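# Park the bicycle in the floor rack, kickstand up

## Task

Get the bicycle into the floor rack so that one of its wheels sits inside the slot, near the slot's closed end, with the kickstand raised fully. When finished the bicycle must be motionless and upright (not fallen, not leaning), and nothing except the rack may be in contact with it: no wall, furniture or loose item. Note that the rack is loose on the floor, not anchored.

## Robot and tools

ROBOT. A Hello Robot Stretch 3 with a single arm. Its base has two drive wheels plus a passive caster about 0.24 m behind the axle; it is 0.33 m long and 0.34 m wide with a rounded back, and it pivots about the point midway between the drive wheels, 0.05 m behind the front edge. It cannot move sideways. A lift rides up a mast, and a telescoping arm extends toward the robot's right side; the gripper can only be moved forward by driving the base. At the arm's end are wrist yaw, pitch and roll joints and a two-finger gripper with round 0.04 m pads. The head pans and tilts and carries head_camera and nav_camera; wrist_camera rides on the gripper. A folded wrist with retracted arm sweeps a 0.28 m radius when the base turns; an unfolded, level wrist reaches past that.

FRAMES. Base frame: origin on the floor between the drive wheels, x forward, y left, z up, in metres. hand_pose is given in it, located where the closed fingertips meet; with all wrist joints at zero its x axis points up, y back toward the mast, z toward the rear. The odometry frame is the base frame as it was at scene start; base_odometry only integrates wheel rotation (slip looks like travel), heading in rad, positive left, -3.142 to 3.142.

move. Runs one action and returns state plus images. An action holds "base", "joints" or both, optionally "pace" and "contact_limits"; or "servos": "reboot" by itself (re-enables servos that shut off, holding them in place). Motions start together and may finish at different times.
- base: an object with exactly one key. translate_m is a relative straight drive in metres, positive forward, -3 to 3. rotate_rad is a relative turn in place in radians, positive = left, -6.4 to 6.4. Both are offsets measured from where the last state report placed the base (or from where it is on arrival, if a move was still running).
- joints: a single object for the one arm and head, keyed by joint name, each value an absolute target. lift_m 0 to 1.1 m; arm_m 0 to 0.52 m; wrist_yaw_rad -1.345 to 4.42 (0 = along the arm, positive swings toward the front); wrist_pitch_rad -1.57 to 0.451 (0 level, negative tips down); wrist_roll_rad -2.911 to 2.918 (0 = fingers side by side, level); gripper_m -0.089 to 0.179 (larger is wider; the real tip gap is 0.007 less when nearly shut, 0.025 less when wide); head_pan_rad -3.953 to 1.73 (0 forward, positive left, -1.57 looks along the arm); head_tilt_rad -1.53 to 0.419 (negative looks down). Done tolerances: ±0.004 for lift, arm, gripper; ±0.02 for yaw, roll, head; ±0.05 for pitch.
- pace: "default" or "max" (translate 0.12/0.30 m/s, rotate 0.76/1.90 rad/s, lift 0.11/0.15 m/s, arm 0.14/0.40 m/s). The base is capped at 0.10 m/s and 0.63 rad/s unless lift_m < 0.30, arm_m < 0.03 and wrist_yaw_rad > 2.54. No action runs past 15 s; a base move times out at 14 s.
- contact_limits: object keyed arm_m, translate_m or rotate_rad, value a motor_effort percentage 1 to 100, given only together with that same motion's command. The motion stops when effort reaches it (for the base, either wheel, in either direction; each wheel then goes slack separately, which can twist the robot). Too low a value stops immediately.
- cameras: list of head_camera, nav_camera, wrist_camera or "all"; omitted/null = all, [] = none. blocking: true/omitted waits until everything rests; false returns in about 0.5 s while motion continues. A later move overrides only the targets it names. Joints or base left out may keep pushing toward old targets.
Unknown keys make a call invalid; out-of-range values get it refused. A refusal, or an uncommanded stop, cancels later move, wait and finished_scene calls in the same reply.

wait: seconds 0 to 10, no new command; returns early once moves rest. stop: brakes every running motion, which then holds (possibly still pressing). zoom_image: camera plus region [x0, y0, x1, y1] in pixels of its last full image, at most 504 by 504. read_manual: licence texts only. finished_scene: scene = the number of the scene being ended; irreversible, the goal must persist without the robot.

RESULTS. "pictures" names image order. head_camera images arrive rotated (turn them a quarter clockwise to view upright), nav_camera the other way. "move" says done or the worst status. base_status/joint_status: done, moving, off_target (resting short, maybe still pushing), stopped, contact_stop (arm/lift go slack), time_out, torque_fault (joint limp until reboot). on_its_own reports uncommanded behaviour; "held at" is a target. motor_effort is percent, positive toward higher values, peak in brackets; positive wheel effort drives forward; pitch saturates near 45 and roll near 72. lidar_m: 12 ranges in 30-degree sectors, first straight ahead, counter-clockwise (4th left, 7th behind, 10th right), seen at 0.17 m height, "-" for nothing or closer than 0.15 m. wrist_depth_mm (45 to 1000) and head_depth_mm (280 to 4000) are 7x7 median depth grids from top left. base_tilt gives forward/right lean in degrees (about 4 degrees bias). If turned_by_wheels and turned_by_imu disagree by more than 0.15 rad, believe the IMU. Camera calibration (K, distortion, T_world_to_cam in base frame) is listed per camera and is slightly uncertain.

CAUTIONS. Before folding the wrist over the base (yaw to 3.0) or unfolding it, put lift_m between 0.32 and 0.95, pitch -0.4, roll near 0; once folded the lift may go to 0.25. With yaw below -0.4 keep pitch at -0.5 or lower. Pushing something immovable with the gripper above about 0.45 m, or driving while gripping or hooking something fixed, can tip the robot; if base_tilt shows a lean, back off. Wrist and head have no contact stop and will overheat if they keep pushing. To grip, command below the object's width; release with at least 0.05 more than its width. Avoid dropping the bike, knocking it over, slamming it into the rack (the rack will slide), or letting it lean on other things. Loose objects may occasionally get nudged by something else.

Each tool is called as name(argument=value, ...) on one line, values as JSON.

## Session

move()

Scene clock: 0.00 s.
base_odometry: x=+0.000 y=+0.000 heading=+0.000
turned_by_wheels: +0.000
turned_by_imu: +0.000
base_tilt: forward=-1.3 right=-0.4
lidar_m: 2.06 1.91 1.08 0.72 0.67 0.67 0.85 1.80 1.84 2.35 2.00 2.00
head_depth_mm: 2141 3017 3082 3070 3058 2975 2176 / 2122 2795 2774 2748 2792 2734 2201 / 2105 2546 2539 2542 2534 2532 2222 / 2057 2351 2342 2339 2322 2336 2228 / 2053 2175 2181 2167 2168 2164 2135 / 1967 2025 2024 2020 2018 2010 1992 / 1873 1899 1893 1899 1886 1884 1885
base_status: not commanded
joint_positions: lift_m=+0.513 arm_m=+0.000 wrist_yaw_rad=+3.131 wrist_pitch_rad=-0.630 wrist_roll_rad=+0.000 gripper_m=+0.037 head_pan_rad=+0.000 head_tilt_rad=-0.004
joint_status: not commanded
measured_speeds: all 0
motor_effort: left_wheel=-0.2 right_wheel=+0.0 lift_m=+26.3 arm_m=-1.3 wrist_yaw_rad=+0.6 wrist_pitch_rad=+2.1 wrist_roll_rad=-0.3 gripper_m=+0.0 head_pan_rad=+0.4 head_tilt_rad=+1.6
hand_pose: x=-0.0193 y=+0.0479 z=+0.4810 quat_wxyz=(+0.223, +0.673, +0.216, +0.671) (m; base frame)
wrist_depth_mm: - - 153 - - - - / - - 171 - - - - / - - 194 - - - - / - 799 225 876 904 916 924 / 715 742 263 758 764 781 799 / 650 658 125 354 656 689 703 / 590 427 404 433 124 614 635
pictures: head_camera (sideways), nav_camera (sideways), wrist_camera

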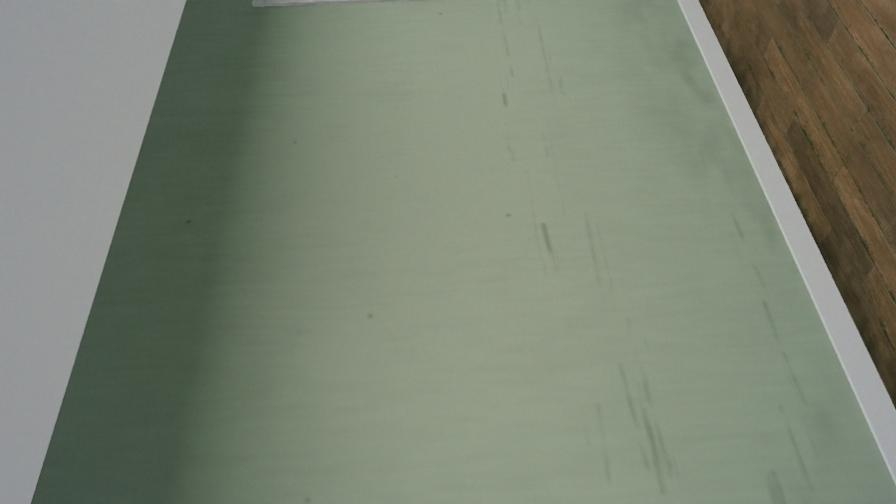

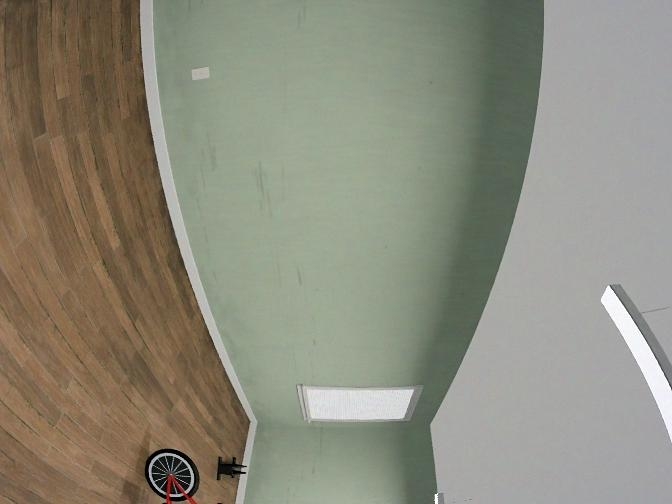

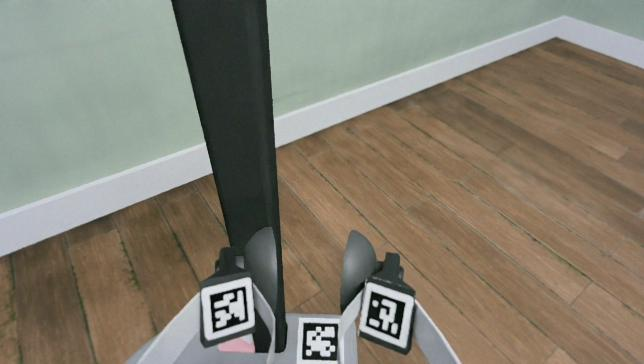

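move(joints={"head_pan_rad": -1.3, "head_tilt_rad": -0.45}, cameras=["head_camera", "nav_camera"])

move(joints={"head_pan_rad": -2.2, "head_tilt_rad": -0.45}, cameras=["head_camera", "nav_camera"])

Scene clock: 3.77 s.
move: done
base_odometry: x=+0.000 y=+0.000 heading=+0.000
turned_by_wheels: +0.000
turned_by_imu: +0.000
base_tilt: forward=-1.3 right=-0.4
lidar_m: 2.06 1.91 1.08 0.72 0.66 0.67 0.85 1.80 1.84 2.35 2.00 2.01
head_depth_mm: 2482 2602 2763 2711 2041 1628 1343 / 2829 3045 3252 2808 2075 1625 1354 / 3401 3572 3780 2841 2066 1645 1357 / 3736 - - 2868 2093 1647 1364 / 3612 3896 - 2888 2117 1668 1375 / 3487 3741 - 2935 2116 1676 1376 / 3382 3621 3848 2661 2153 1689 1380
base_status: not commanded
joint_positions: lift_m=+0.513 arm_m=+0.000 wrist_yaw_rad=+3.131 wrist_pitch_rad=-0.630 wrist_roll_rad=+0.000 gripper_m=+0.037 head_pan_rad=-1.292 head_tilt_rad=-0.444
joint_status: all done
measured_speeds: all 0
motor_effort: left_wheel=-0.5(0.7) right_wheel=+0.0(0.2) lift_m=+24.6(26.0) arm_m=-5.1(5.4) wrist_yaw_rad=+0.1(1.9) wrist_pitch_rad=+2.0(2.3) wrist_roll_rad=-0.2(0.3) gripper_m=+0.6(0.8) head_pan_rad=-3.7(5.3) head_tilt_rad=-2.6(4.5)
hand_pose: x=-0.0193 y=+0.0479 z=+0.4810 quat_wxyz=(+0.223, +0.673, +0.216, +0.671) (m; base frame)
wrist_depth_mm: - - 153 - - - - / - - 172 - - - - / - - 193 - - - - / - 806 224 867 892 905 925 / 712 731 263 755 775 785 804 / 646 655 125 356 654 692 705 / 579 426 402 433 124 622 627
pictures: head_camera (sideways), nav_camera (sideways)
camera_calibration:
head_camera: T_world_to_cam=[[-0.0752342, 0.430817, -0.899298, 1.1974], [0.959532, 0.276704, 0.0522846, -0.0713132], [0.271365, -0.858971, -0.4342, 0.52493], [0, 0, 0, 1]] pos_world=[0.0160651, -0.0452271, 1.30847]
nav_camera: T_world_to_cam=[[0.123515, -0.415998, 0.900938, -1.12994], [-0.945729, -0.324333, -0.0201011, 0.0845019], [0.300566, -0.849561, -0.433482, 0.518505], [0, 0, 0, 1]] pos_world=[0.0636354, -0.00214297, 1.24446]

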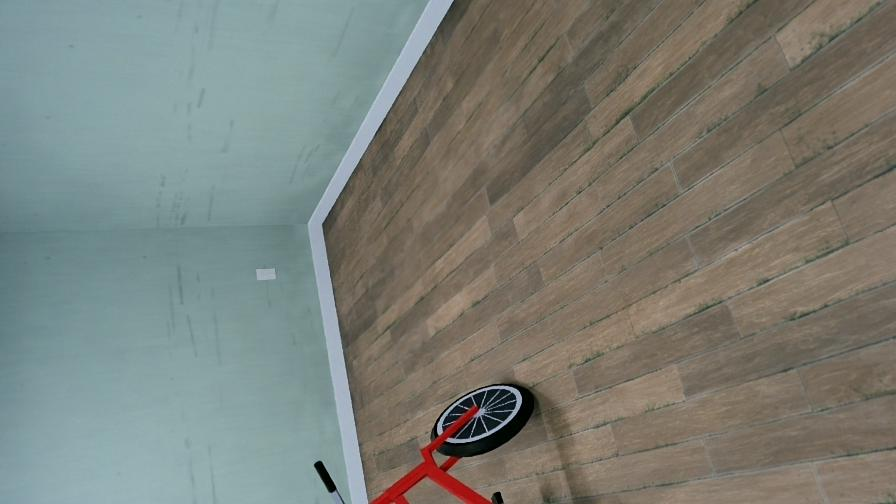

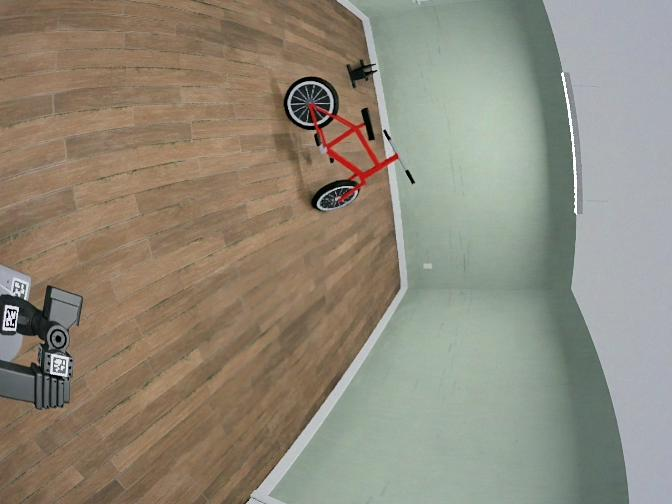

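Scene clock: 4.80 s.
move: done
base_odometry: x=+0.000 y=+0.000 heading=+0.000
turned_by_wheels: +0.000
turned_by_imu: +0.000
base_tilt: forward=-1.3 right=-0.5
lidar_m: 2.05 1.91 1.08 0.72 0.67 0.67 0.85 1.81 1.85 2.36 2.00 2.00
head_depth_mm: 1494 1610 1736 1884 1976 1625 1343 / 1534 1647 1797 1944 2049 1626 1354 / 1579 1695 1838 2015 2067 1639 1359 / 1617 1738 1893 2072 2103 1650 1361 / 1654 1790 1971 2155 2108 1657 1371 / 1719 1857 2035 2240 2120 1667 1389 / 1761 1914 2093 2314 2146 1678 1388
base_status: not commanded
joint_positions: lift_m=+0.513 arm_m=+0.000 wrist_yaw_rad=+3.131 wrist_pitch_rad=-0.630 wrist_roll_rad=+0.000 gripper_m=+0.037 head_pan_rad=-2.192 head_tilt_rad=-0.444
joint_status: all done
measured_speeds: all 0
motor_effort: left_wheel=-0.3(0.7) right_wheel=+0.2(0.2) lift_m=+24.6(25.5) arm_m=-6.3(6.6) wrist_yaw_rad=-1.2(1.2) wrist_pitch_rad=+2.1(2.4) wrist_roll_rad=-0.1(0.4) gripper_m=-0.2(0.8) head_pan_rad=-3.5(6.1) head_tilt_rad=-2.1(4.5)
hand_pose: x=-0.0193 y=+0.0479 z=+0.4810 quat_wxyz=(+0.223, +0.673, +0.216, +0.671) (m; base frame)
wrist_depth_mm: - - 153 - - - - / - - 172 - - - - / - - 193 - - - - / - 802 223 880 901 909 920 / 717 740 264 762 780 789 810 / 646 662 125 356 652 696 705 / 581 420 407 430 124 617 632
pictures: head_camera (sideways), nav_camera (sideways)
camera_calibration:
head_camera: T_world_to_cam=[[0.290847, 0.326932, -0.899179, 1.19501], [0.813195, -0.579638, 0.052285, -0.0704211], [-0.504105, -0.746415, -0.434445, 0.529979], [0, 0, 0, 1]] pos_world=[-0.0231344, -0.0359209, 1.30846]
nav_camera: T_world_to_cam=[[-0.249227, -0.35554, 0.90082, -1.12751], [-0.841929, 0.539213, -0.020115, 0.0838868], [-0.478582, -0.76344, -0.433726, 0.523576], [0, 0, 0, 1]] pos_world=[0.0401949, -0.0463885, 1.24446]

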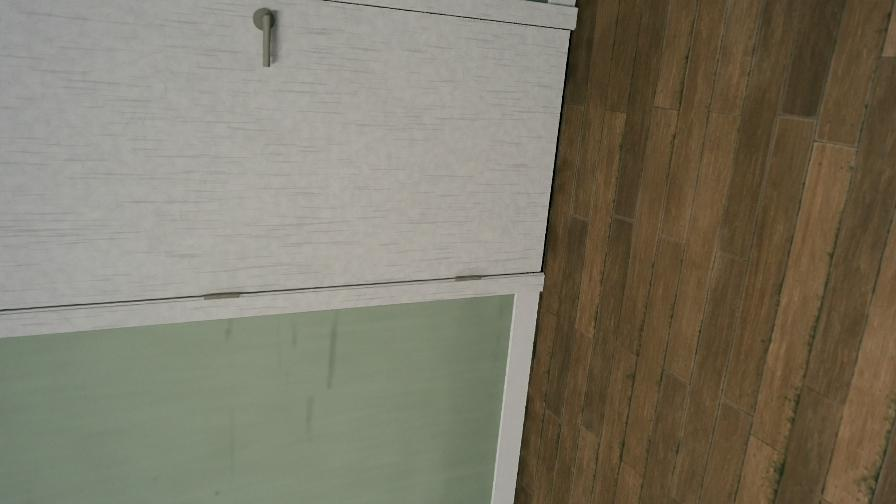

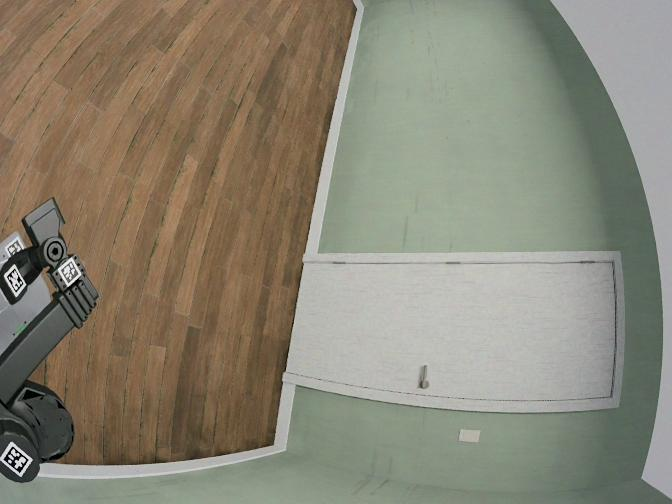

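move(joints={"head_pan_rad": -0.8, "head_tilt_rad": -0.4}, cameras=["head_camera", "nav_camera"])

zoom_image(camera="head_camera", region=[200, 0, 704, 504])

Scene clock: 8.50 s.
move: done
base_odometry: x=+0.000 y=+0.000 heading=+0.000
turned_by_wheels: +0.000
turned_by_imu: +0.000
base_tilt: forward=-1.3 right=-0.5
lidar_m: 2.06 1.91 1.08 0.72 0.66 0.67 0.85 1.80 1.85 2.35 2.00 2.00
head_depth_mm: 3438 3673 3827 2978 2168 1683 1377 / 3444 3674 - 2677 2156 1685 1386 / 3470 3734 - 2738 2183 1701 1391 / 3523 3768 - 2774 2204 1704 1401 / 3564 3743 - 3129 2220 1733 1404 / 3552 3858 - 3164 2246 1734 1413 / 3621 3849 - 3190 2269 1742 1430
base_status: not commanded
joint_positions: lift_m=+0.513 arm_m=+0.000 wrist_yaw_rad=+3.131 wrist_pitch_rad=-0.630 wrist_roll_rad=+0.000 gripper_m=+0.037 head_pan_rad=-0.808 head_tilt_rad=-0.408
joint_status: all done
measured_speeds: all 0
motor_effort: left_wheel=+0.2(0.7) right_wheel=-0.1(0.2) lift_m=+23.0(23.9) arm_m=-9.7(11.0) wrist_yaw_rad=+1.5(1.5) wrist_pitch_rad=+2.1(2.4) wrist_roll_rad=-0.2(0.5) gripper_m=+0.0(1.1) head_pan_rad=+3.8(6.9) head_tilt_rad=+4.3(5.5)
hand_pose: x=-0.0193 y=+0.0479 z=+0.4810 quat_wxyz=(+0.223, +0.673, +0.216, +0.671) (m; base frame)
wrist_depth_mm: - - 154 - - - - / - - 171 - - - - / - - 193 - - - - / - 807 224 868 906 910 919 / 704 737 263 768 777 780 790 / 647 652 125 358 656 692 696 / 582 422 404 430 123 626 619
pictures: head_camera (sideways), nav_camera (sideways)
camera_calibration:
head_camera: T_world_to_cam=[[-0.244711, 0.323331, -0.914097, 1.21774], [0.719734, 0.692285, 0.0521942, -0.0697352], [0.649692, -0.645135, -0.402122, 0.480878], [0, 0, 0, 1]] pos_world=[0.0357619, -0.0352251, 1.31014]
nav_camera: T_world_to_cam=[[0.280534, -0.287729, 0.915703, -1.15016], [-0.686184, -0.727198, -0.0182792, 0.0805476], [0.671157, -0.623213, -0.401439, 0.474547], [0, 0, 0, 1]] pos_world=[0.0594329, 0.0233841, 1.24518]

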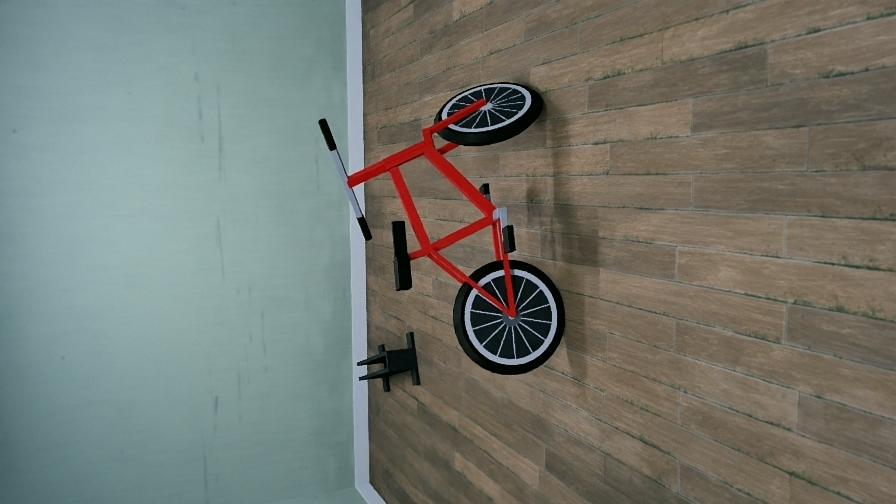

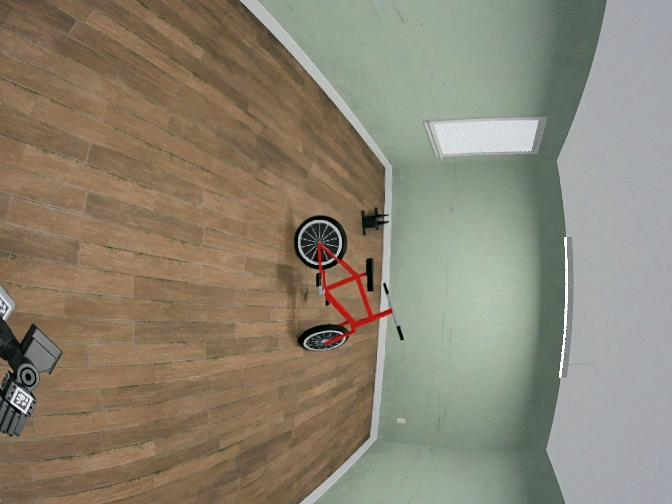

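Scaled by 1.000.

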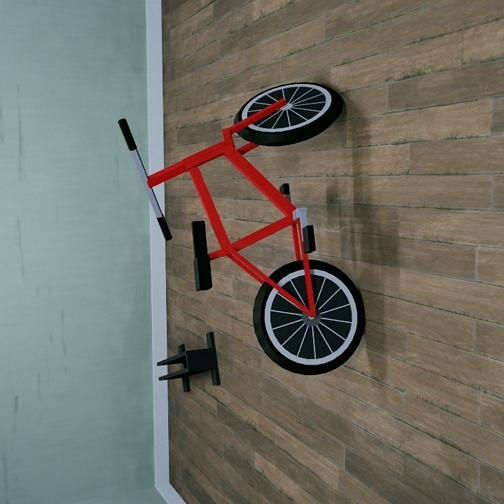

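move(base={"rotate_rad": -0.35}, joints={"lift_m": 0.28}, pace="max", cameras=[])

move(base={"translate_m": 1.3}, joints={"head_pan_rad": -0.6, "head_tilt_rad": -0.5}, pace="max", cameras=["head_camera", "nav_camera"])

move(joints={"head_pan_rad": -1.2, "head_tilt_rad": -0.6}, cameras=["head_camera", "nav_camera"])

Scene clock: 31.90 s.
move: done
base_odometry: x=+0.000 y=+0.000 heading=-0.350
turned_by_wheels: -0.350
turned_by_imu: -0.343
base_tilt: forward=-1.3 right=-0.5
lidar_m: 2.56 1.96 1.91 0.89 0.68 0.66 0.70 1.00 1.82 1.93 2.79 2.00
head_depth_mm: 3037 3164 3350 2946 2137 1677 1382 / 3634 3844 - 3012 2152 1682 1390 / 3680 - - 3015 2176 1708 1393 / 3640 3868 - 3076 2212 1718 1410 / 3491 3750 - 3113 2230 1722 1410 / 3407 3658 3902 2995 2248 1734 1414 / 3292 3586 3871 3009 2137 1748 1425
base_status: done
joint_positions: lift_m=+0.280 arm_m=+0.000 wrist_yaw_rad=+3.131 wrist_pitch_rad=-0.631 wrist_roll_rad=+0.000 gripper_m=+0.037 head_pan_rad=-0.808 head_tilt_rad=-0.408
joint_status: all done
measured_speeds: all 0
motor_effort: left_wheel=+4.0(9.2) right_wheel=-4.7(8.2) lift_m=+17.1(23.1) arm_m=-14.5(15.8) wrist_yaw_rad=+0.5(1.7) wrist_pitch_rad=+2.3(2.4) wrist_roll_rad=-0.1(0.4) gripper_m=+0.0(1.0) head_pan_rad=+3.6(4.8) head_tilt_rad=+3.8(4.4)
hand_pose: x=-0.0193 y=+0.0477 z=+0.2481 quat_wxyz=(+0.223, +0.673, +0.216, +0.671) (m; base frame)
wrist_depth_mm: - - 154 - - - - / - - 172 780 803 838 850 / 592 617 193 646 665 669 689 / 526 534 229 553 562 568 579 / 440 275 270 286 485 493 502 / 242 245 127 245 411 436 443 / 217 218 212 215 123 389 395
pictures: none
No camera images: "cameras" was empty.

Scene clock: 37.60 s.
move: done
base_odometry: x=+1.221 y=-0.445 heading=-0.350
turned_by_wheels: +0.000
turned_by_imu: +0.007
base_tilt: forward=-1.3 right=-0.5
lidar_m: 1.59 1.22 1.19 1.26 1.77 1.74 1.84 2.59 2.55 1.26 0.87 0.85
head_depth_mm: 2618 2824 3096 2533 1333 1313 1301 / 2583 2802 3096 2566 1934 1256 1286 / 2572 2798 3041 2586 1962 1246 1285 / 2564 2772 3061 2600 1961 1578 1318 / 2549 2753 3042 2496 1968 1591 1327 / 2514 2751 2993 2657 1997 1593 1331 / 2533 2739 2984 2689 2012 1609 1338
base_status: done
joint_positions: lift_m=+0.280 arm_m=+0.000 wrist_yaw_rad=+3.131 wrist_pitch_rad=-0.631 wrist_roll_rad=+0.000 gripper_m=+0.037 head_pan_rad=-0.608 head_tilt_rad=-0.494
joint_status: all done
measured_speeds: all 0
motor_effort: left_wheel=+1.3(12.0) right_wheel=+0.3(6.4) lift_m=+19.3(20.1) arm_m=-10.5(15.2) wrist_yaw_rad=-0.5(1.7) wrist_pitch_rad=+2.2(2.6) wrist_roll_rad=+0.1(0.5) gripper_m=-0.3(1.1) head_pan_rad=+4.4(6.7) head_tilt_rad=-2.8(4.1)
hand_pose: x=-0.0193 y=+0.0477 z=+0.2481 quat_wxyz=(+0.223, +0.673, +0.216, +0.671) (m; base frame)
wrist_depth_mm: 917 907 153 - - - - / 743 751 172 797 800 824 867 / 613 626 193 648 671 681 696 / 523 533 229 556 562 568 579 / 444 275 269 283 485 491 499 / 241 244 126 245 412 434 442 / 218 219 213 215 123 390 391
pictures: head_camera (sideways), nav_camera (sideways)
camera_calibration:
head_camera: T_world_to_cam=[[-0.367149, 0.312088, -0.876243, 1.16911], [0.571374, 0.819022, 0.0523006, -0.0689628], [0.733985, -0.48146, -0.479022, 0.580431], [0, 0, 0, 1]] pos_world=[0.0426119, -0.0289279, 1.30607]
nav_camera: T_world_to_cam=[[0.395293, -0.270155, 0.877929, -1.10158], [-0.529313, -0.848124, -0.0226565, 0.0852873], [0.750714, -0.455744, -0.478254, 0.574018], [0, 0, 0, 1]] pos_world=[0.049668, 0.0363418, 1.24357]

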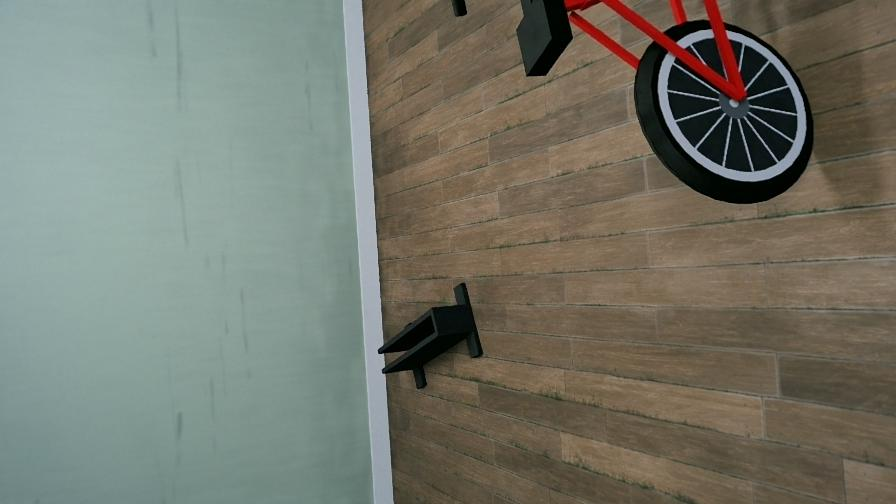

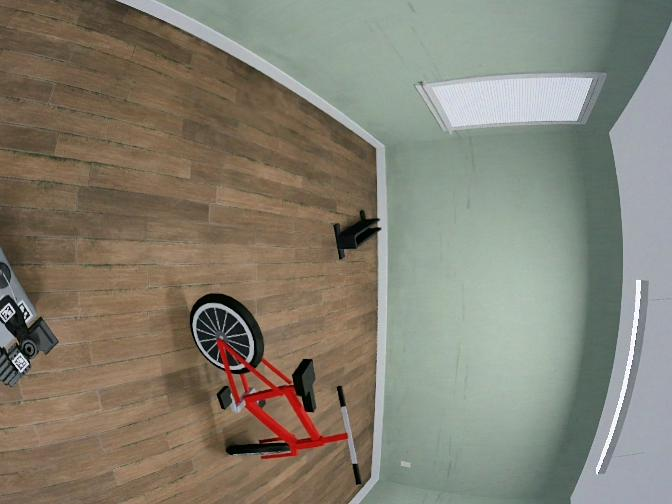

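Scene clock: 38.50 s.
move: done
base_odometry: x=+1.221 y=-0.445 heading=-0.350
turned_by_wheels: +0.000
turned_by_imu: +0.000
base_tilt: forward=-1.3 right=-0.5
lidar_m: 1.59 1.22 1.19 1.27 1.78 1.74 1.84 2.59 2.56 1.26 0.88 0.85
head_depth_mm: 2709 2906 2936 2170 1722 1439 1235 / 2995 3216 2945 2204 1734 1444 1238 / 3273 3548 2968 2127 1715 1459 1233 / 3184 3489 2842 2000 1665 1457 1245 / 2991 3313 3030 2024 1487 1410 1251 / 2838 3077 3087 2261 1348 1298 1258 / 2652 2859 2970 2279 1800 1233 1263
base_status: not commanded
joint_positions: lift_m=+0.280 arm_m=+0.000 wrist_yaw_rad=+3.131 wrist_pitch_rad=-0.631 wrist_roll_rad=+0.000 gripper_m=+0.037 head_pan_rad=-1.192 head_tilt_rad=-0.592
joint_status: all done
measured_speeds: all 0
motor_effort: left_wheel=+1.0(1.9) right_wheel=+0.5(0.6) lift_m=+20.1(20.5) arm_m=-9.9(11.7) wrist_yaw_rad=+0.6(1.3) wrist_pitch_rad=+2.3(2.5) wrist_roll_rad=-0.3(0.3) gripper_m=-0.4(1.2) head_pan_rad=-3.9(6.5) head_tilt_rad=-3.1(5.7)
hand_pose: x=-0.0193 y=+0.0477 z=+0.2481 quat_wxyz=(+0.223, +0.673, +0.216, +0.671) (m; base frame)
wrist_depth_mm: 907 886 153 - - - - / 740 745 172 793 809 828 861 / 609 616 194 647 667 675 691 / 527 533 229 550 565 574 582 / 442 275 271 284 483 491 499 / 242 244 126 244 412 431 442 / 217 219 212 216 123 388 391
pictures: head_camera (sideways), nav_camera (sideways)
camera_calibration:
head_camera: T_world_to_cam=[[-0.165222, 0.54002, -0.825276, 1.10141], [0.929977, 0.363929, 0.0519535, -0.0706918], [0.328398, -0.758904, -0.562335, 0.691303], [0, 0, 0, 1]] pos_world=[0.0206972, -0.0444252, 1.30139]
nav_camera: T_world_to_cam=[[0.211876, -0.520689, 0.827038, -1.0341], [-0.909932, -0.413849, -0.0274402, 0.0938336], [0.356557, -0.746734, -0.561476, 0.684702], [0, 0, 0, 1]] pos_world=[0.0603477, 0.0116797, 1.24226]

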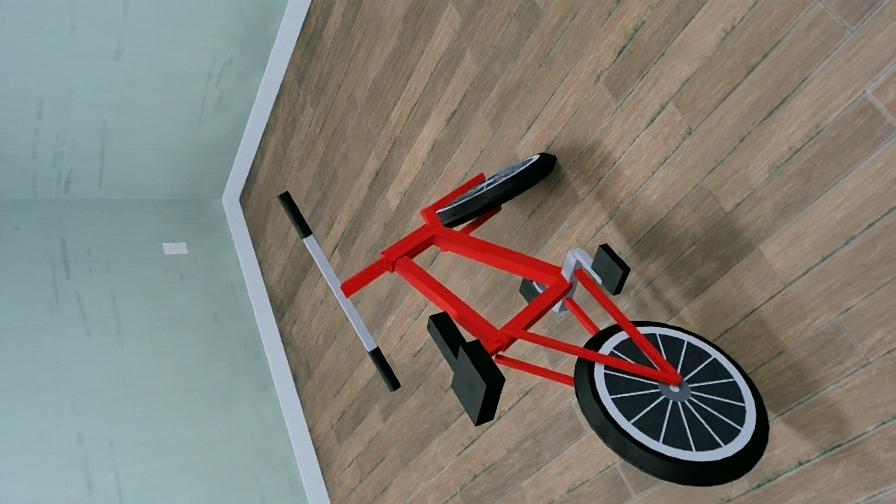

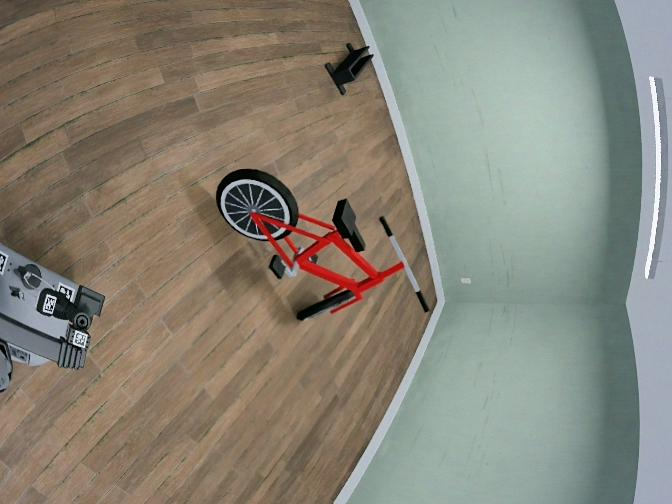

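move(joints={"head_pan_rad": -0.6, "head_tilt_rad": -0.45}, cameras=["head_camera"])

zoom_image(camera="head_camera", region=[330, 230, 530, 430])

Scene clock: 42.97 s.
move: done
base_odometry: x=+1.221 y=-0.445 heading=-0.350
turned_by_wheels: +0.000
turned_by_imu: +0.000
base_tilt: forward=-1.4 right=-0.5
lidar_m: 1.59 1.22 1.19 1.26 1.78 1.74 1.84 2.59 2.55 1.26 0.87 0.85
head_depth_mm: 2596 2838 3041 2694 1817 1282 1306 / 2603 2808 3049 2729 2037 1238 1275 / 2581 2780 3046 2760 2057 1583 1253 / 2562 2765 3017 2787 2060 1629 1351 / 2546 2780 2970 2672 2083 1637 1355 / 2548 2747 2992 2781 2087 1652 1363 / 2530 2722 2959 2870 2100 1652 1374
base_status: not commanded
joint_positions: lift_m=+0.280 arm_m=+0.000 wrist_yaw_rad=+3.131 wrist_pitch_rad=-0.631 wrist_roll_rad=+0.000 gripper_m=+0.037 head_pan_rad=-0.608 head_tilt_rad=-0.458
joint_status: all done
measured_speeds: all 0
motor_effort: left_wheel=+1.1(1.7) right_wheel=+0.3(0.6) lift_m=+21.8(22.0) arm_m=-7.9(9.5) wrist_yaw_rad=+0.8(0.9) wrist_pitch_rad=+2.1(2.4) wrist_roll_rad=+0.0(0.3) gripper_m=-0.1(1.3) head_pan_rad=+4.5(7.7) head_tilt_rad=+4.3(5.2)
hand_pose: x=-0.0193 y=+0.0477 z=+0.2481 quat_wxyz=(+0.223, +0.673, +0.216, +0.671) (m; base frame)
wrist_depth_mm: 910 898 153 - - - - / 736 735 172 792 812 832 850 / 610 612 194 650 655 681 695 / 523 532 229 549 561 575 584 / 442 276 270 284 483 492 499 / 242 244 126 245 412 438 446 / 218 219 213 215 123 389 394
pictures: head_camera (sideways)
camera_calibration:
head_camera: T_world_to_cam=[[-0.340852, 0.293886, -0.893001, 1.1908], [0.569978, 0.819994, 0.0523026, -0.0689594], [0.747626, -0.491164, -0.447005, 0.538687], [0, 0, 0, 1]] pos_world=[0.0424569, -0.0288307, 1.30779]

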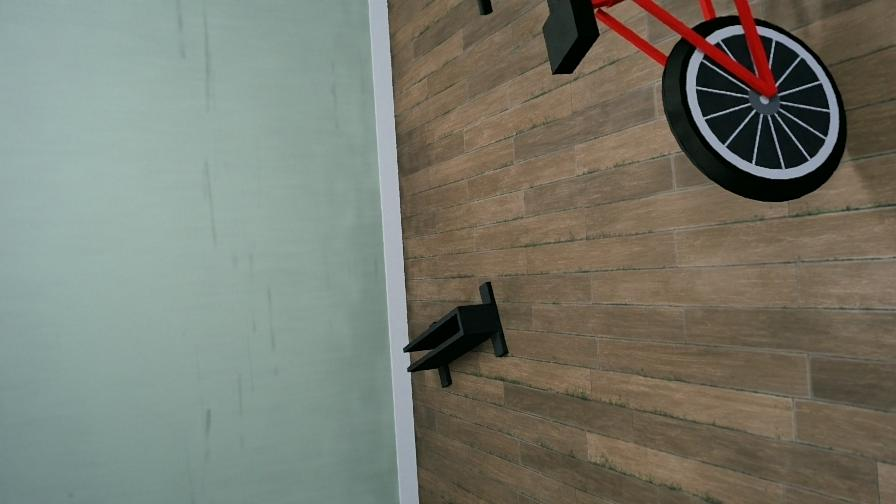

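Scaled by 2.520 from the camera's 896x504 image, which has a finer 1280x720 frame.

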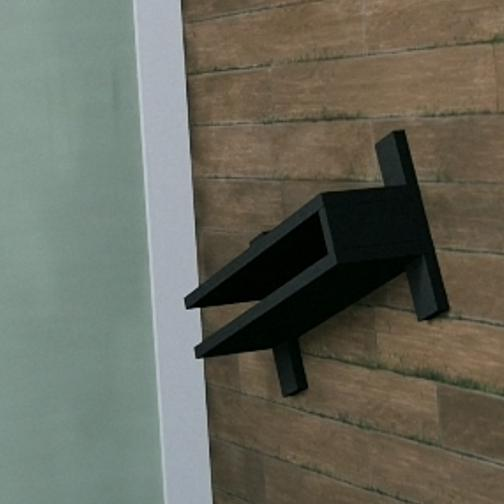

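move(base={"translate_m": 0.95}, joints={"head_pan_rad": -1.2, "head_tilt_rad": -0.6}, pace="max", cameras=["head_camera", "nav_camera"])

zoom_image(camera="head_camera", region=[400, 150, 700, 450])

move(joints={"head_pan_rad": -2.1, "head_tilt_rad": -0.75}, cameras=["head_camera", "nav_camera"])

Scene clock: 71.13 s.
move: done
base_odometry: x=+2.114 y=-0.771 heading=-0.350
turned_by_wheels: +0.000
turned_by_imu: +0.005
base_tilt: forward=-1.3 right=-0.5
lidar_m: 0.89 0.68 0.67 0.71 1.02 2.52 2.68 3.15 0.62 2.95 2.26 2.07
head_depth_mm: 2962 3319 2898 2180 1735 1436 1234 / 2717 3011 2956 2190 1742 1449 1237 / 2526 2806 2922 2212 1752 1450 1243 / 2358 2589 2772 2234 1772 1467 1246 / 2205 2411 2634 2227 1773 1467 1251 / 2089 2260 2453 2251 1773 1484 1260 / 1957 2125 2307 2269 1738 1480 1256
base_status: done
joint_positions: lift_m=+0.280 arm_m=+0.000 wrist_yaw_rad=+3.131 wrist_pitch_rad=-0.631 wrist_roll_rad=+0.000 gripper_m=+0.037 head_pan_rad=-1.192 head_tilt_rad=-0.592
joint_status: all done
measured_speeds: all 0
motor_effort: left_wheel=+0.4(11.9) right_wheel=+0.6(6.8) lift_m=+24.7(24.9) arm_m=-4.4(7.2) wrist_yaw_rad=+0.7(1.7) wrist_pitch_rad=+2.4(2.6) wrist_roll_rad=-0.4(0.6) gripper_m=-0.2(0.9) head_pan_rad=-3.5(4.6) head_tilt_rad=-3.8(5.2)
hand_pose: x=-0.0193 y=+0.0477 z=+0.2481 quat_wxyz=(+0.223, +0.673, +0.216, +0.671) (m; base frame)
wrist_depth_mm: 927 883 153 - 682 612 540 / 731 755 172 784 751 638 576 / 612 617 194 646 663 656 - / 526 534 230 554 558 571 587 / 447 276 269 284 485 494 500 / 241 244 126 245 414 434 441 / 218 218 212 216 124 389 394
pictures: head_camera (sideways), nav_camera (sideways)
camera_calibration:
head_camera: T_world_to_cam=[[-0.165238, 0.540427, -0.825006, 1.10106], [0.930074, 0.363681, 0.0519505, -0.0706886], [0.328115, -0.758733, -0.56273, 0.691819], [0, 0, 0, 1]] pos_world=[0.0206864, -0.0444285, 1.30136]
nav_camera: T_world_to_cam=[[0.211897, -0.521108, 0.826769, -1.03375], [-0.910037, -0.413617, -0.027463, 0.093864], [0.356277, -0.74657, -0.561871, 0.685218], [0, 0, 0, 1]] pos_world=[0.0603399, 0.0116931, 1.24225]

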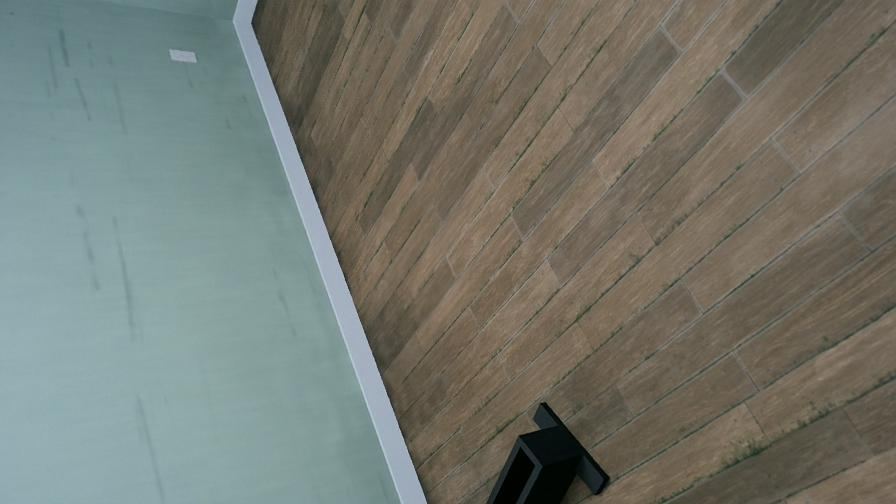

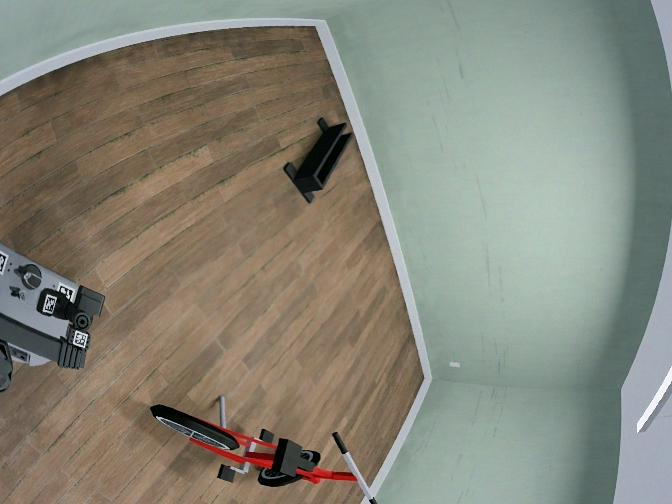

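Scaled by 1.680 from the camera's 896x504 image, which has a finer 1280x720 frame.

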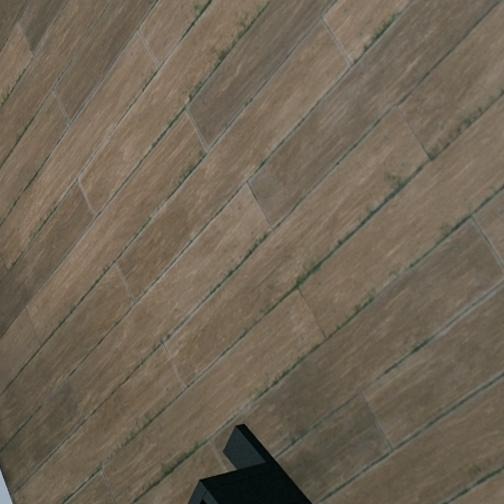

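Scene clock: 72.17 s.
move: done
base_odometry: x=+2.114 y=-0.771 heading=-0.350
turned_by_wheels: +0.000
turned_by_imu: +0.000
base_tilt: forward=-1.3 right=-0.5
lidar_m: 0.89 0.68 0.67 0.71 1.02 2.52 2.67 3.13 0.62 2.95 2.27 2.07
head_depth_mm: 2688 2893 2250 1821 1528 1316 1157 / 2705 2896 2249 1834 1536 1326 1160 / 2710 2904 2266 1836 1540 1332 1163 / 2731 2898 2290 1796 1480 1289 1171 / 2727 2885 2289 1528 1458 1337 1174 / 2713 2916 2107 1760 1565 1347 1185 / 2721 2986 2265 1889 1571 1349 1187
base_status: not commanded
joint_positions: lift_m=+0.280 arm_m=+0.000 wrist_yaw_rad=+3.131 wrist_pitch_rad=-0.631 wrist_roll_rad=+0.000 gripper_m=+0.037 head_pan_rad=-2.092 head_tilt_rad=-0.740
joint_status: all done
measured_speeds: all 0
motor_effort: left_wheel=+0.8(1.0) right_wheel=+0.5(0.8) lift_m=+25.3(25.6) arm_m=-3.6(4.8) wrist_yaw_rad=+0.2(1.9) wrist_pitch_rad=+2.6(2.6) wrist_roll_rad=-0.1(0.5) gripper_m=+0.4(0.9) head_pan_rad=-3.4(6.4) head_tilt_rad=-4.7(5.8)
hand_pose: x=-0.0193 y=+0.0477 z=+0.2481 quat_wxyz=(+0.223, +0.673, +0.216, +0.671) (m; base frame)
wrist_depth_mm: 914 883 153 - 679 613 542 / 732 745 172 777 750 640 578 / 614 616 194 648 655 661 - / 521 538 229 552 554 571 581 / 443 274 270 284 482 497 504 / 242 244 126 245 409 437 442 / 219 218 213 216 124 388 395
pictures: head_camera (sideways), nav_camera (sideways)
camera_calibration:
head_camera: T_world_to_cam=[[0.377882, 0.565453, -0.733123, 0.977975], [0.859373, -0.508851, 0.0504835, -0.0683375], [-0.344504, -0.649103, -0.67822, 0.846158], [0, 0, 0, 1]] pos_world=[-0.019327, -0.0385288, 1.29431]
nav_camera: T_world_to_cam=[[-0.333872, -0.590214, 0.734967, -0.910753], [-0.887525, 0.45949, -0.0341822, 0.102468], [-0.317535, -0.663714, -0.677241, 0.839407], [0, 0, 0, 1]] pos_world=[0.0534092, -0.0274958, 1.24136]

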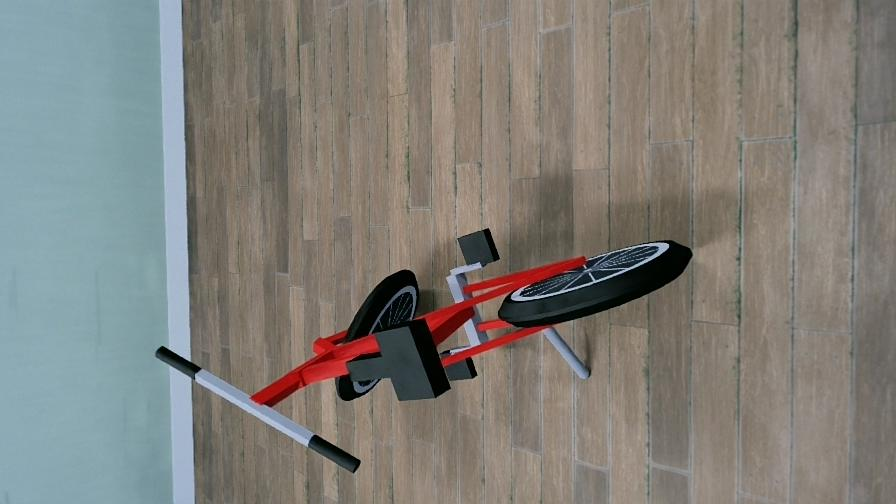

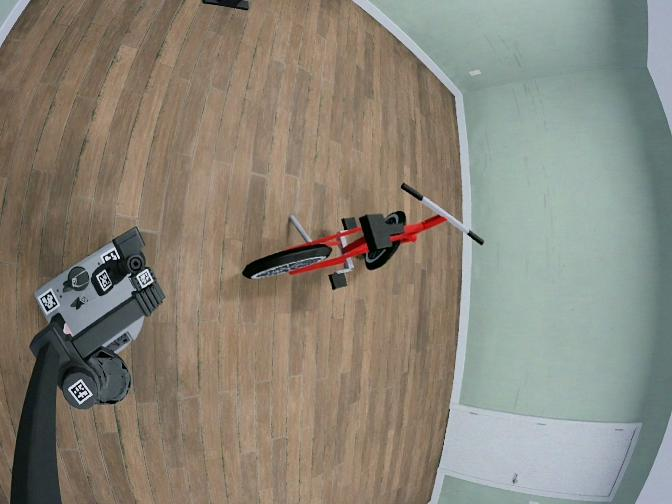

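zoom_image(camera="head_camera", region=[430, 200, 710, 420])

move(joints={"head_pan_rad": -0.7, "head_tilt_rad": -0.65}, cameras=["head_camera", "nav_camera"])

zoom_image(camera="head_camera", region=[350, 0, 700, 350])

Scaled by 1.800 from the camera's 896x504 image, which has a finer 1280x720 frame.

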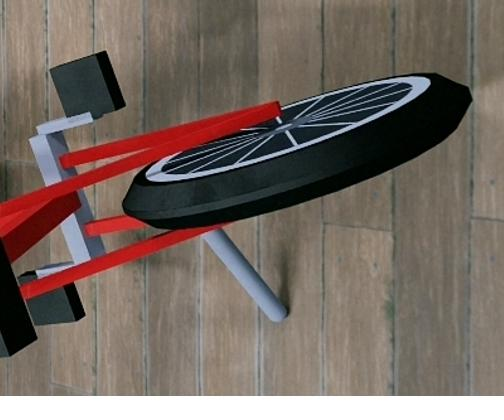

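Scene clock: 80.27 s.
move: done
base_odometry: x=+2.114 y=-0.771 heading=-0.350
turned_by_wheels: +0.000
turned_by_imu: +0.000
base_tilt: forward=-1.3 right=-0.4
lidar_m: 0.88 0.68 0.67 0.71 1.02 2.52 2.68 3.13 0.62 2.95 2.27 2.07
head_depth_mm: 2020 2244 2448 2010 1633 1377 1191 / 1993 2213 2429 2005 1641 1386 1203 / 1962 2186 2404 1900 1652 1387 1203 / 1947 2153 2363 1971 1657 1405 1212 / 1908 2118 2356 2060 1683 1409 1218 / 1875 2099 2348 2063 1677 1418 1224 / 1848 2045 2303 2081 1684 1424 1224
base_status: not commanded
joint_positions: lift_m=+0.280 arm_m=+0.000 wrist_yaw_rad=+3.131 wrist_pitch_rad=-0.631 wrist_roll_rad=+0.000 gripper_m=+0.037 head_pan_rad=-0.708 head_tilt_rad=-0.655
joint_status: all done
measured_speeds: all 0
motor_effort: left_wheel=+0.6(1.2) right_wheel=+0.7(0.8) lift_m=+27.1(27.5) arm_m=-0.8(2.1) wrist_yaw_rad=+0.5(1.2) wrist_pitch_rad=+2.1(2.4) wrist_roll_rad=-0.3(0.4) gripper_m=+0.0(0.8) head_pan_rad=+4.3(7.9) head_tilt_rad=+2.1(3.9)
hand_pose: x=-0.0193 y=+0.0477 z=+0.2481 quat_wxyz=(+0.223, +0.673, +0.216, +0.671) (m; base frame)
wrist_depth_mm: 918 905 153 - 678 612 546 / 739 745 172 792 748 640 574 / 616 623 194 648 663 658 - / 523 528 229 545 564 570 586 / 442 274 269 285 486 494 500 / 243 244 126 244 411 438 442 / 218 219 212 215 123 391 393
pictures: head_camera (sideways), nav_camera (sideways)
camera_calibration:
head_camera: T_world_to_cam=[[-0.436194, 0.43471, -0.787885, 1.05432], [0.656797, 0.752309, 0.0514616, -0.0683808], [0.615104, -0.495033, -0.613669, 0.756336], [0, 0, 0, 1]] pos_world=[0.039574, -0.032468, 1.29834]
nav_camera: T_world_to_cam=[[0.468605, -0.395985, 0.789687, -0.986971], [-0.614748, -0.788137, -0.0304125, 0.0959002], [0.634424, -0.471207, -0.612756, 0.749719], [0, 0, 0, 1]] pos_world=[0.045814, 0.0380298, 1.24171]

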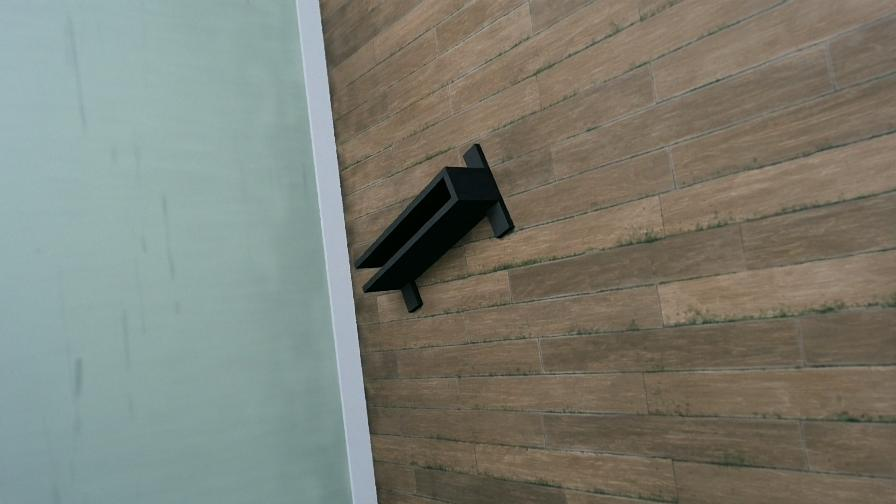

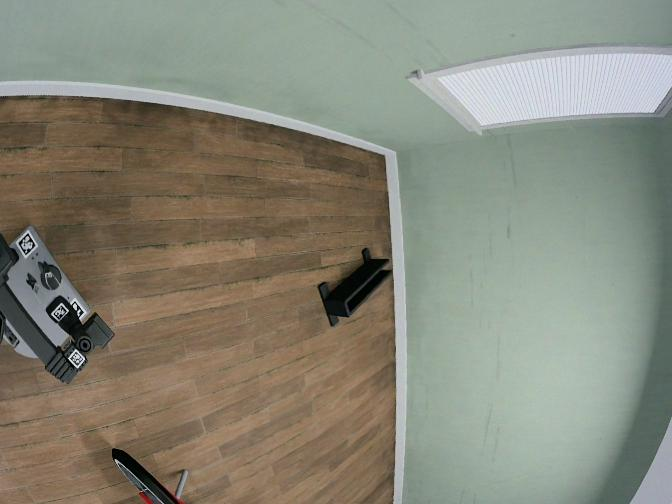

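Scaled by 1.440 from the camera's 896x504 image, which has a finer 1280x720 frame.

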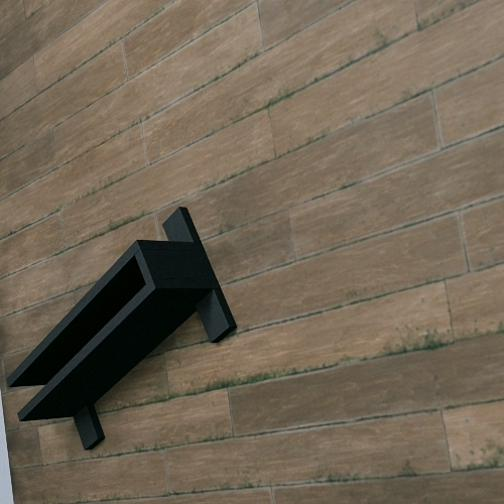

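move(base={"rotate_rad": -0.4}, pace="max", cameras=[])

move(base={"translate_m": 1.3}, joints={"head_pan_rad": -1.4, "head_tilt_rad": -0.9}, pace="max", cameras=["head_camera", "nav_camera"])

zoom_image(camera="head_camera", region=[300, 0, 800, 504])

Scene clock: 166.97 s.
move: done
base_odometry: x=+2.114 y=-0.771 heading=-0.750
turned_by_wheels: -0.400
turned_by_imu: -0.391
base_tilt: forward=-1.4 right=-0.5
lidar_m: 1.51 0.81 0.67 0.67 0.75 1.21 2.52 2.82 3.08 0.62 2.68 2.23
head_depth_mm: 2705 3040 2585 1994 1636 1381 1191 / 2529 2834 2610 2000 1644 1382 1200 / 2361 2672 2633 2022 1647 1396 1203 / 2242 2483 2640 2046 1656 1401 1210 / 2123 2343 2534 2047 1675 1406 1212 / 2012 2215 2418 2069 1678 1420 1224 / 1924 2092 2308 1921 1695 1410 1224
base_status: done
joint_positions: lift_m=+0.280 arm_m=+0.000 wrist_yaw_rad=+3.131 wrist_pitch_rad=-0.631 wrist_roll_rad=+0.000 gripper_m=+0.037 head_pan_rad=-0.708 head_tilt_rad=-0.655
joint_status: not commanded
measured_speeds: all 0
motor_effort: left_wheel=+2.6(11.3) right_wheel=-4.2(9.2) lift_m=+28.1(28.7) arm_m=+1.5(2.4) wrist_yaw_rad=+0.5(1.2) wrist_pitch_rad=+2.2(2.4) wrist_roll_rad=-0.3(0.3) gripper_m=+0.9(1.1) head_pan_rad=+4.3(4.7) head_tilt_rad=+2.3(2.9)
hand_pose: x=-0.0193 y=+0.0477 z=+0.2481 quat_wxyz=(+0.223, +0.673, +0.216, +0.671) (m; base frame)
wrist_depth_mm: 834 - 153 683 668 639 600 / 737 747 172 756 - 668 652 / 611 621 194 642 657 679 661 / 525 532 229 550 564 570 580 / 444 275 269 284 483 497 502 / 241 243 126 246 411 435 444 / 217 218 212 215 124 387 394
pictures: none
No camera images: "cameras" was empty.

Scene clock: 172.67 s.
move: done
base_odometry: x=+3.065 y=-1.657 heading=-0.750
turned_by_wheels: +0.000
turned_by_imu: +0.007
base_tilt: forward=-1.3 right=-0.4
lidar_m: 0.91 0.49 0.41 0.41 0.46 0.75 3.78 1.46 1.68 2.14 1.15 0.96
head_depth_mm: 2774 2220 1859 1590 1391 1243 1112 / 2786 2227 1850 1599 1402 1246 1115 / 2807 2223 1868 1610 1372 1249 740 / 2533 2256 1871 1610 1297 1247 1109 / 2032 2154 1893 1613 1289 1260 1130 / 1683 1832 1855 1621 1284 1260 1133 / 1433 1537 1648 1622 1401 1265 1138
base_status: done
joint_positions: lift_m=+0.280 arm_m=+0.000 wrist_yaw_rad=+3.131 wrist_pitch_rad=-0.631 wrist_roll_rad=+0.000 gripper_m=+0.037 head_pan_rad=-1.392 head_tilt_rad=-0.888
joint_status: all done
measured_speeds: all 0
motor_effort: left_wheel=+1.2(10.8) right_wheel=+0.5(6.7) lift_m=+30.4(31.2) arm_m=+1.0(2.3) wrist_yaw_rad=+1.1(2.1) wrist_pitch_rad=+2.1(2.6) wrist_roll_rad=-0.4(0.4) gripper_m=+0.0(1.4) head_pan_rad=-3.2(6.4) head_tilt_rad=-4.8(6.3)
hand_pose: x=-0.0193 y=+0.0477 z=+0.2481 quat_wxyz=(+0.223, +0.673, +0.216, +0.671) (m; base frame)
wrist_depth_mm: 537 511 154 449 423 405 386 / 578 560 172 498 467 448 420 / 612 604 194 - 508 488 463 / 523 526 230 549 549 545 - / 443 275 270 285 482 491 503 / 242 244 126 245 408 434 444 / 218 218 213 216 124 389 394
pictures: head_camera (sideways), nav_camera (sideways)
camera_calibration:
head_camera: T_world_to_cam=[[-0.0927589, 0.775256, -0.624798, 0.839689], [0.986493, 0.15664, 0.0479041, -0.0657453], [0.135007, -0.611916, -0.779315, 0.974706], [0, 0, 0, 1]] pos_world=[0.0111542, -0.0442376, 1.28739]
nav_camera: T_world_to_cam=[[0.142426, -0.766146, 0.626685, -0.772556], [-0.975943, -0.214292, -0.0401796, 0.110808], [0.165077, -0.605886, -0.778236, 0.967807], [0, 0, 0, 1]] pos_world=[0.0584116, 0.0182357, 1.24178]

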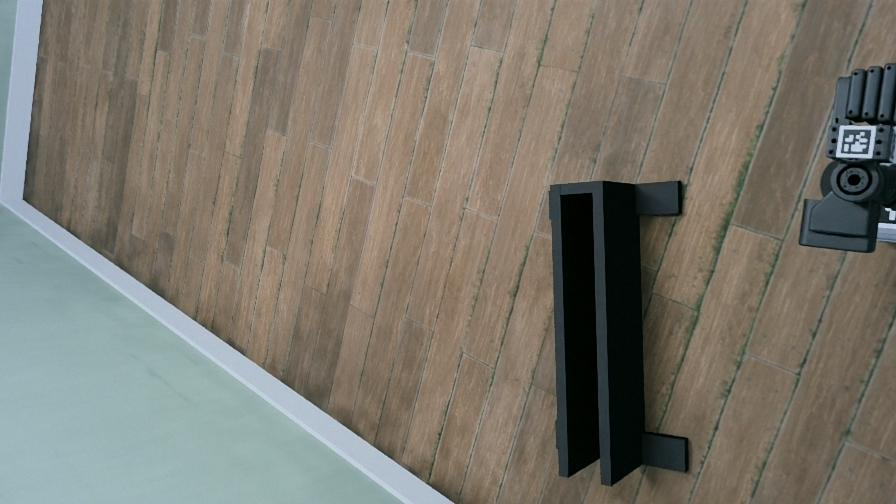

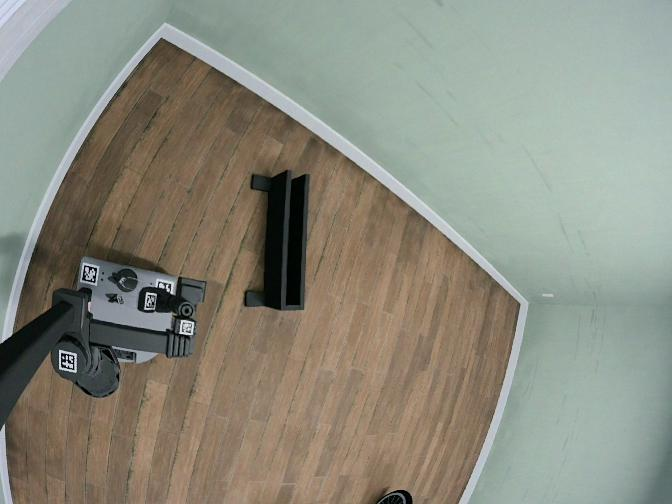

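Scaled by 1.000.

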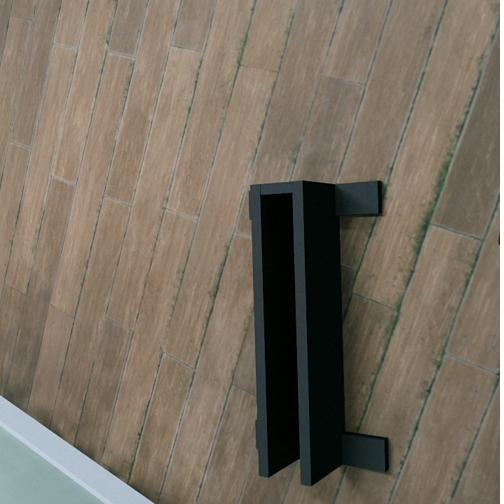

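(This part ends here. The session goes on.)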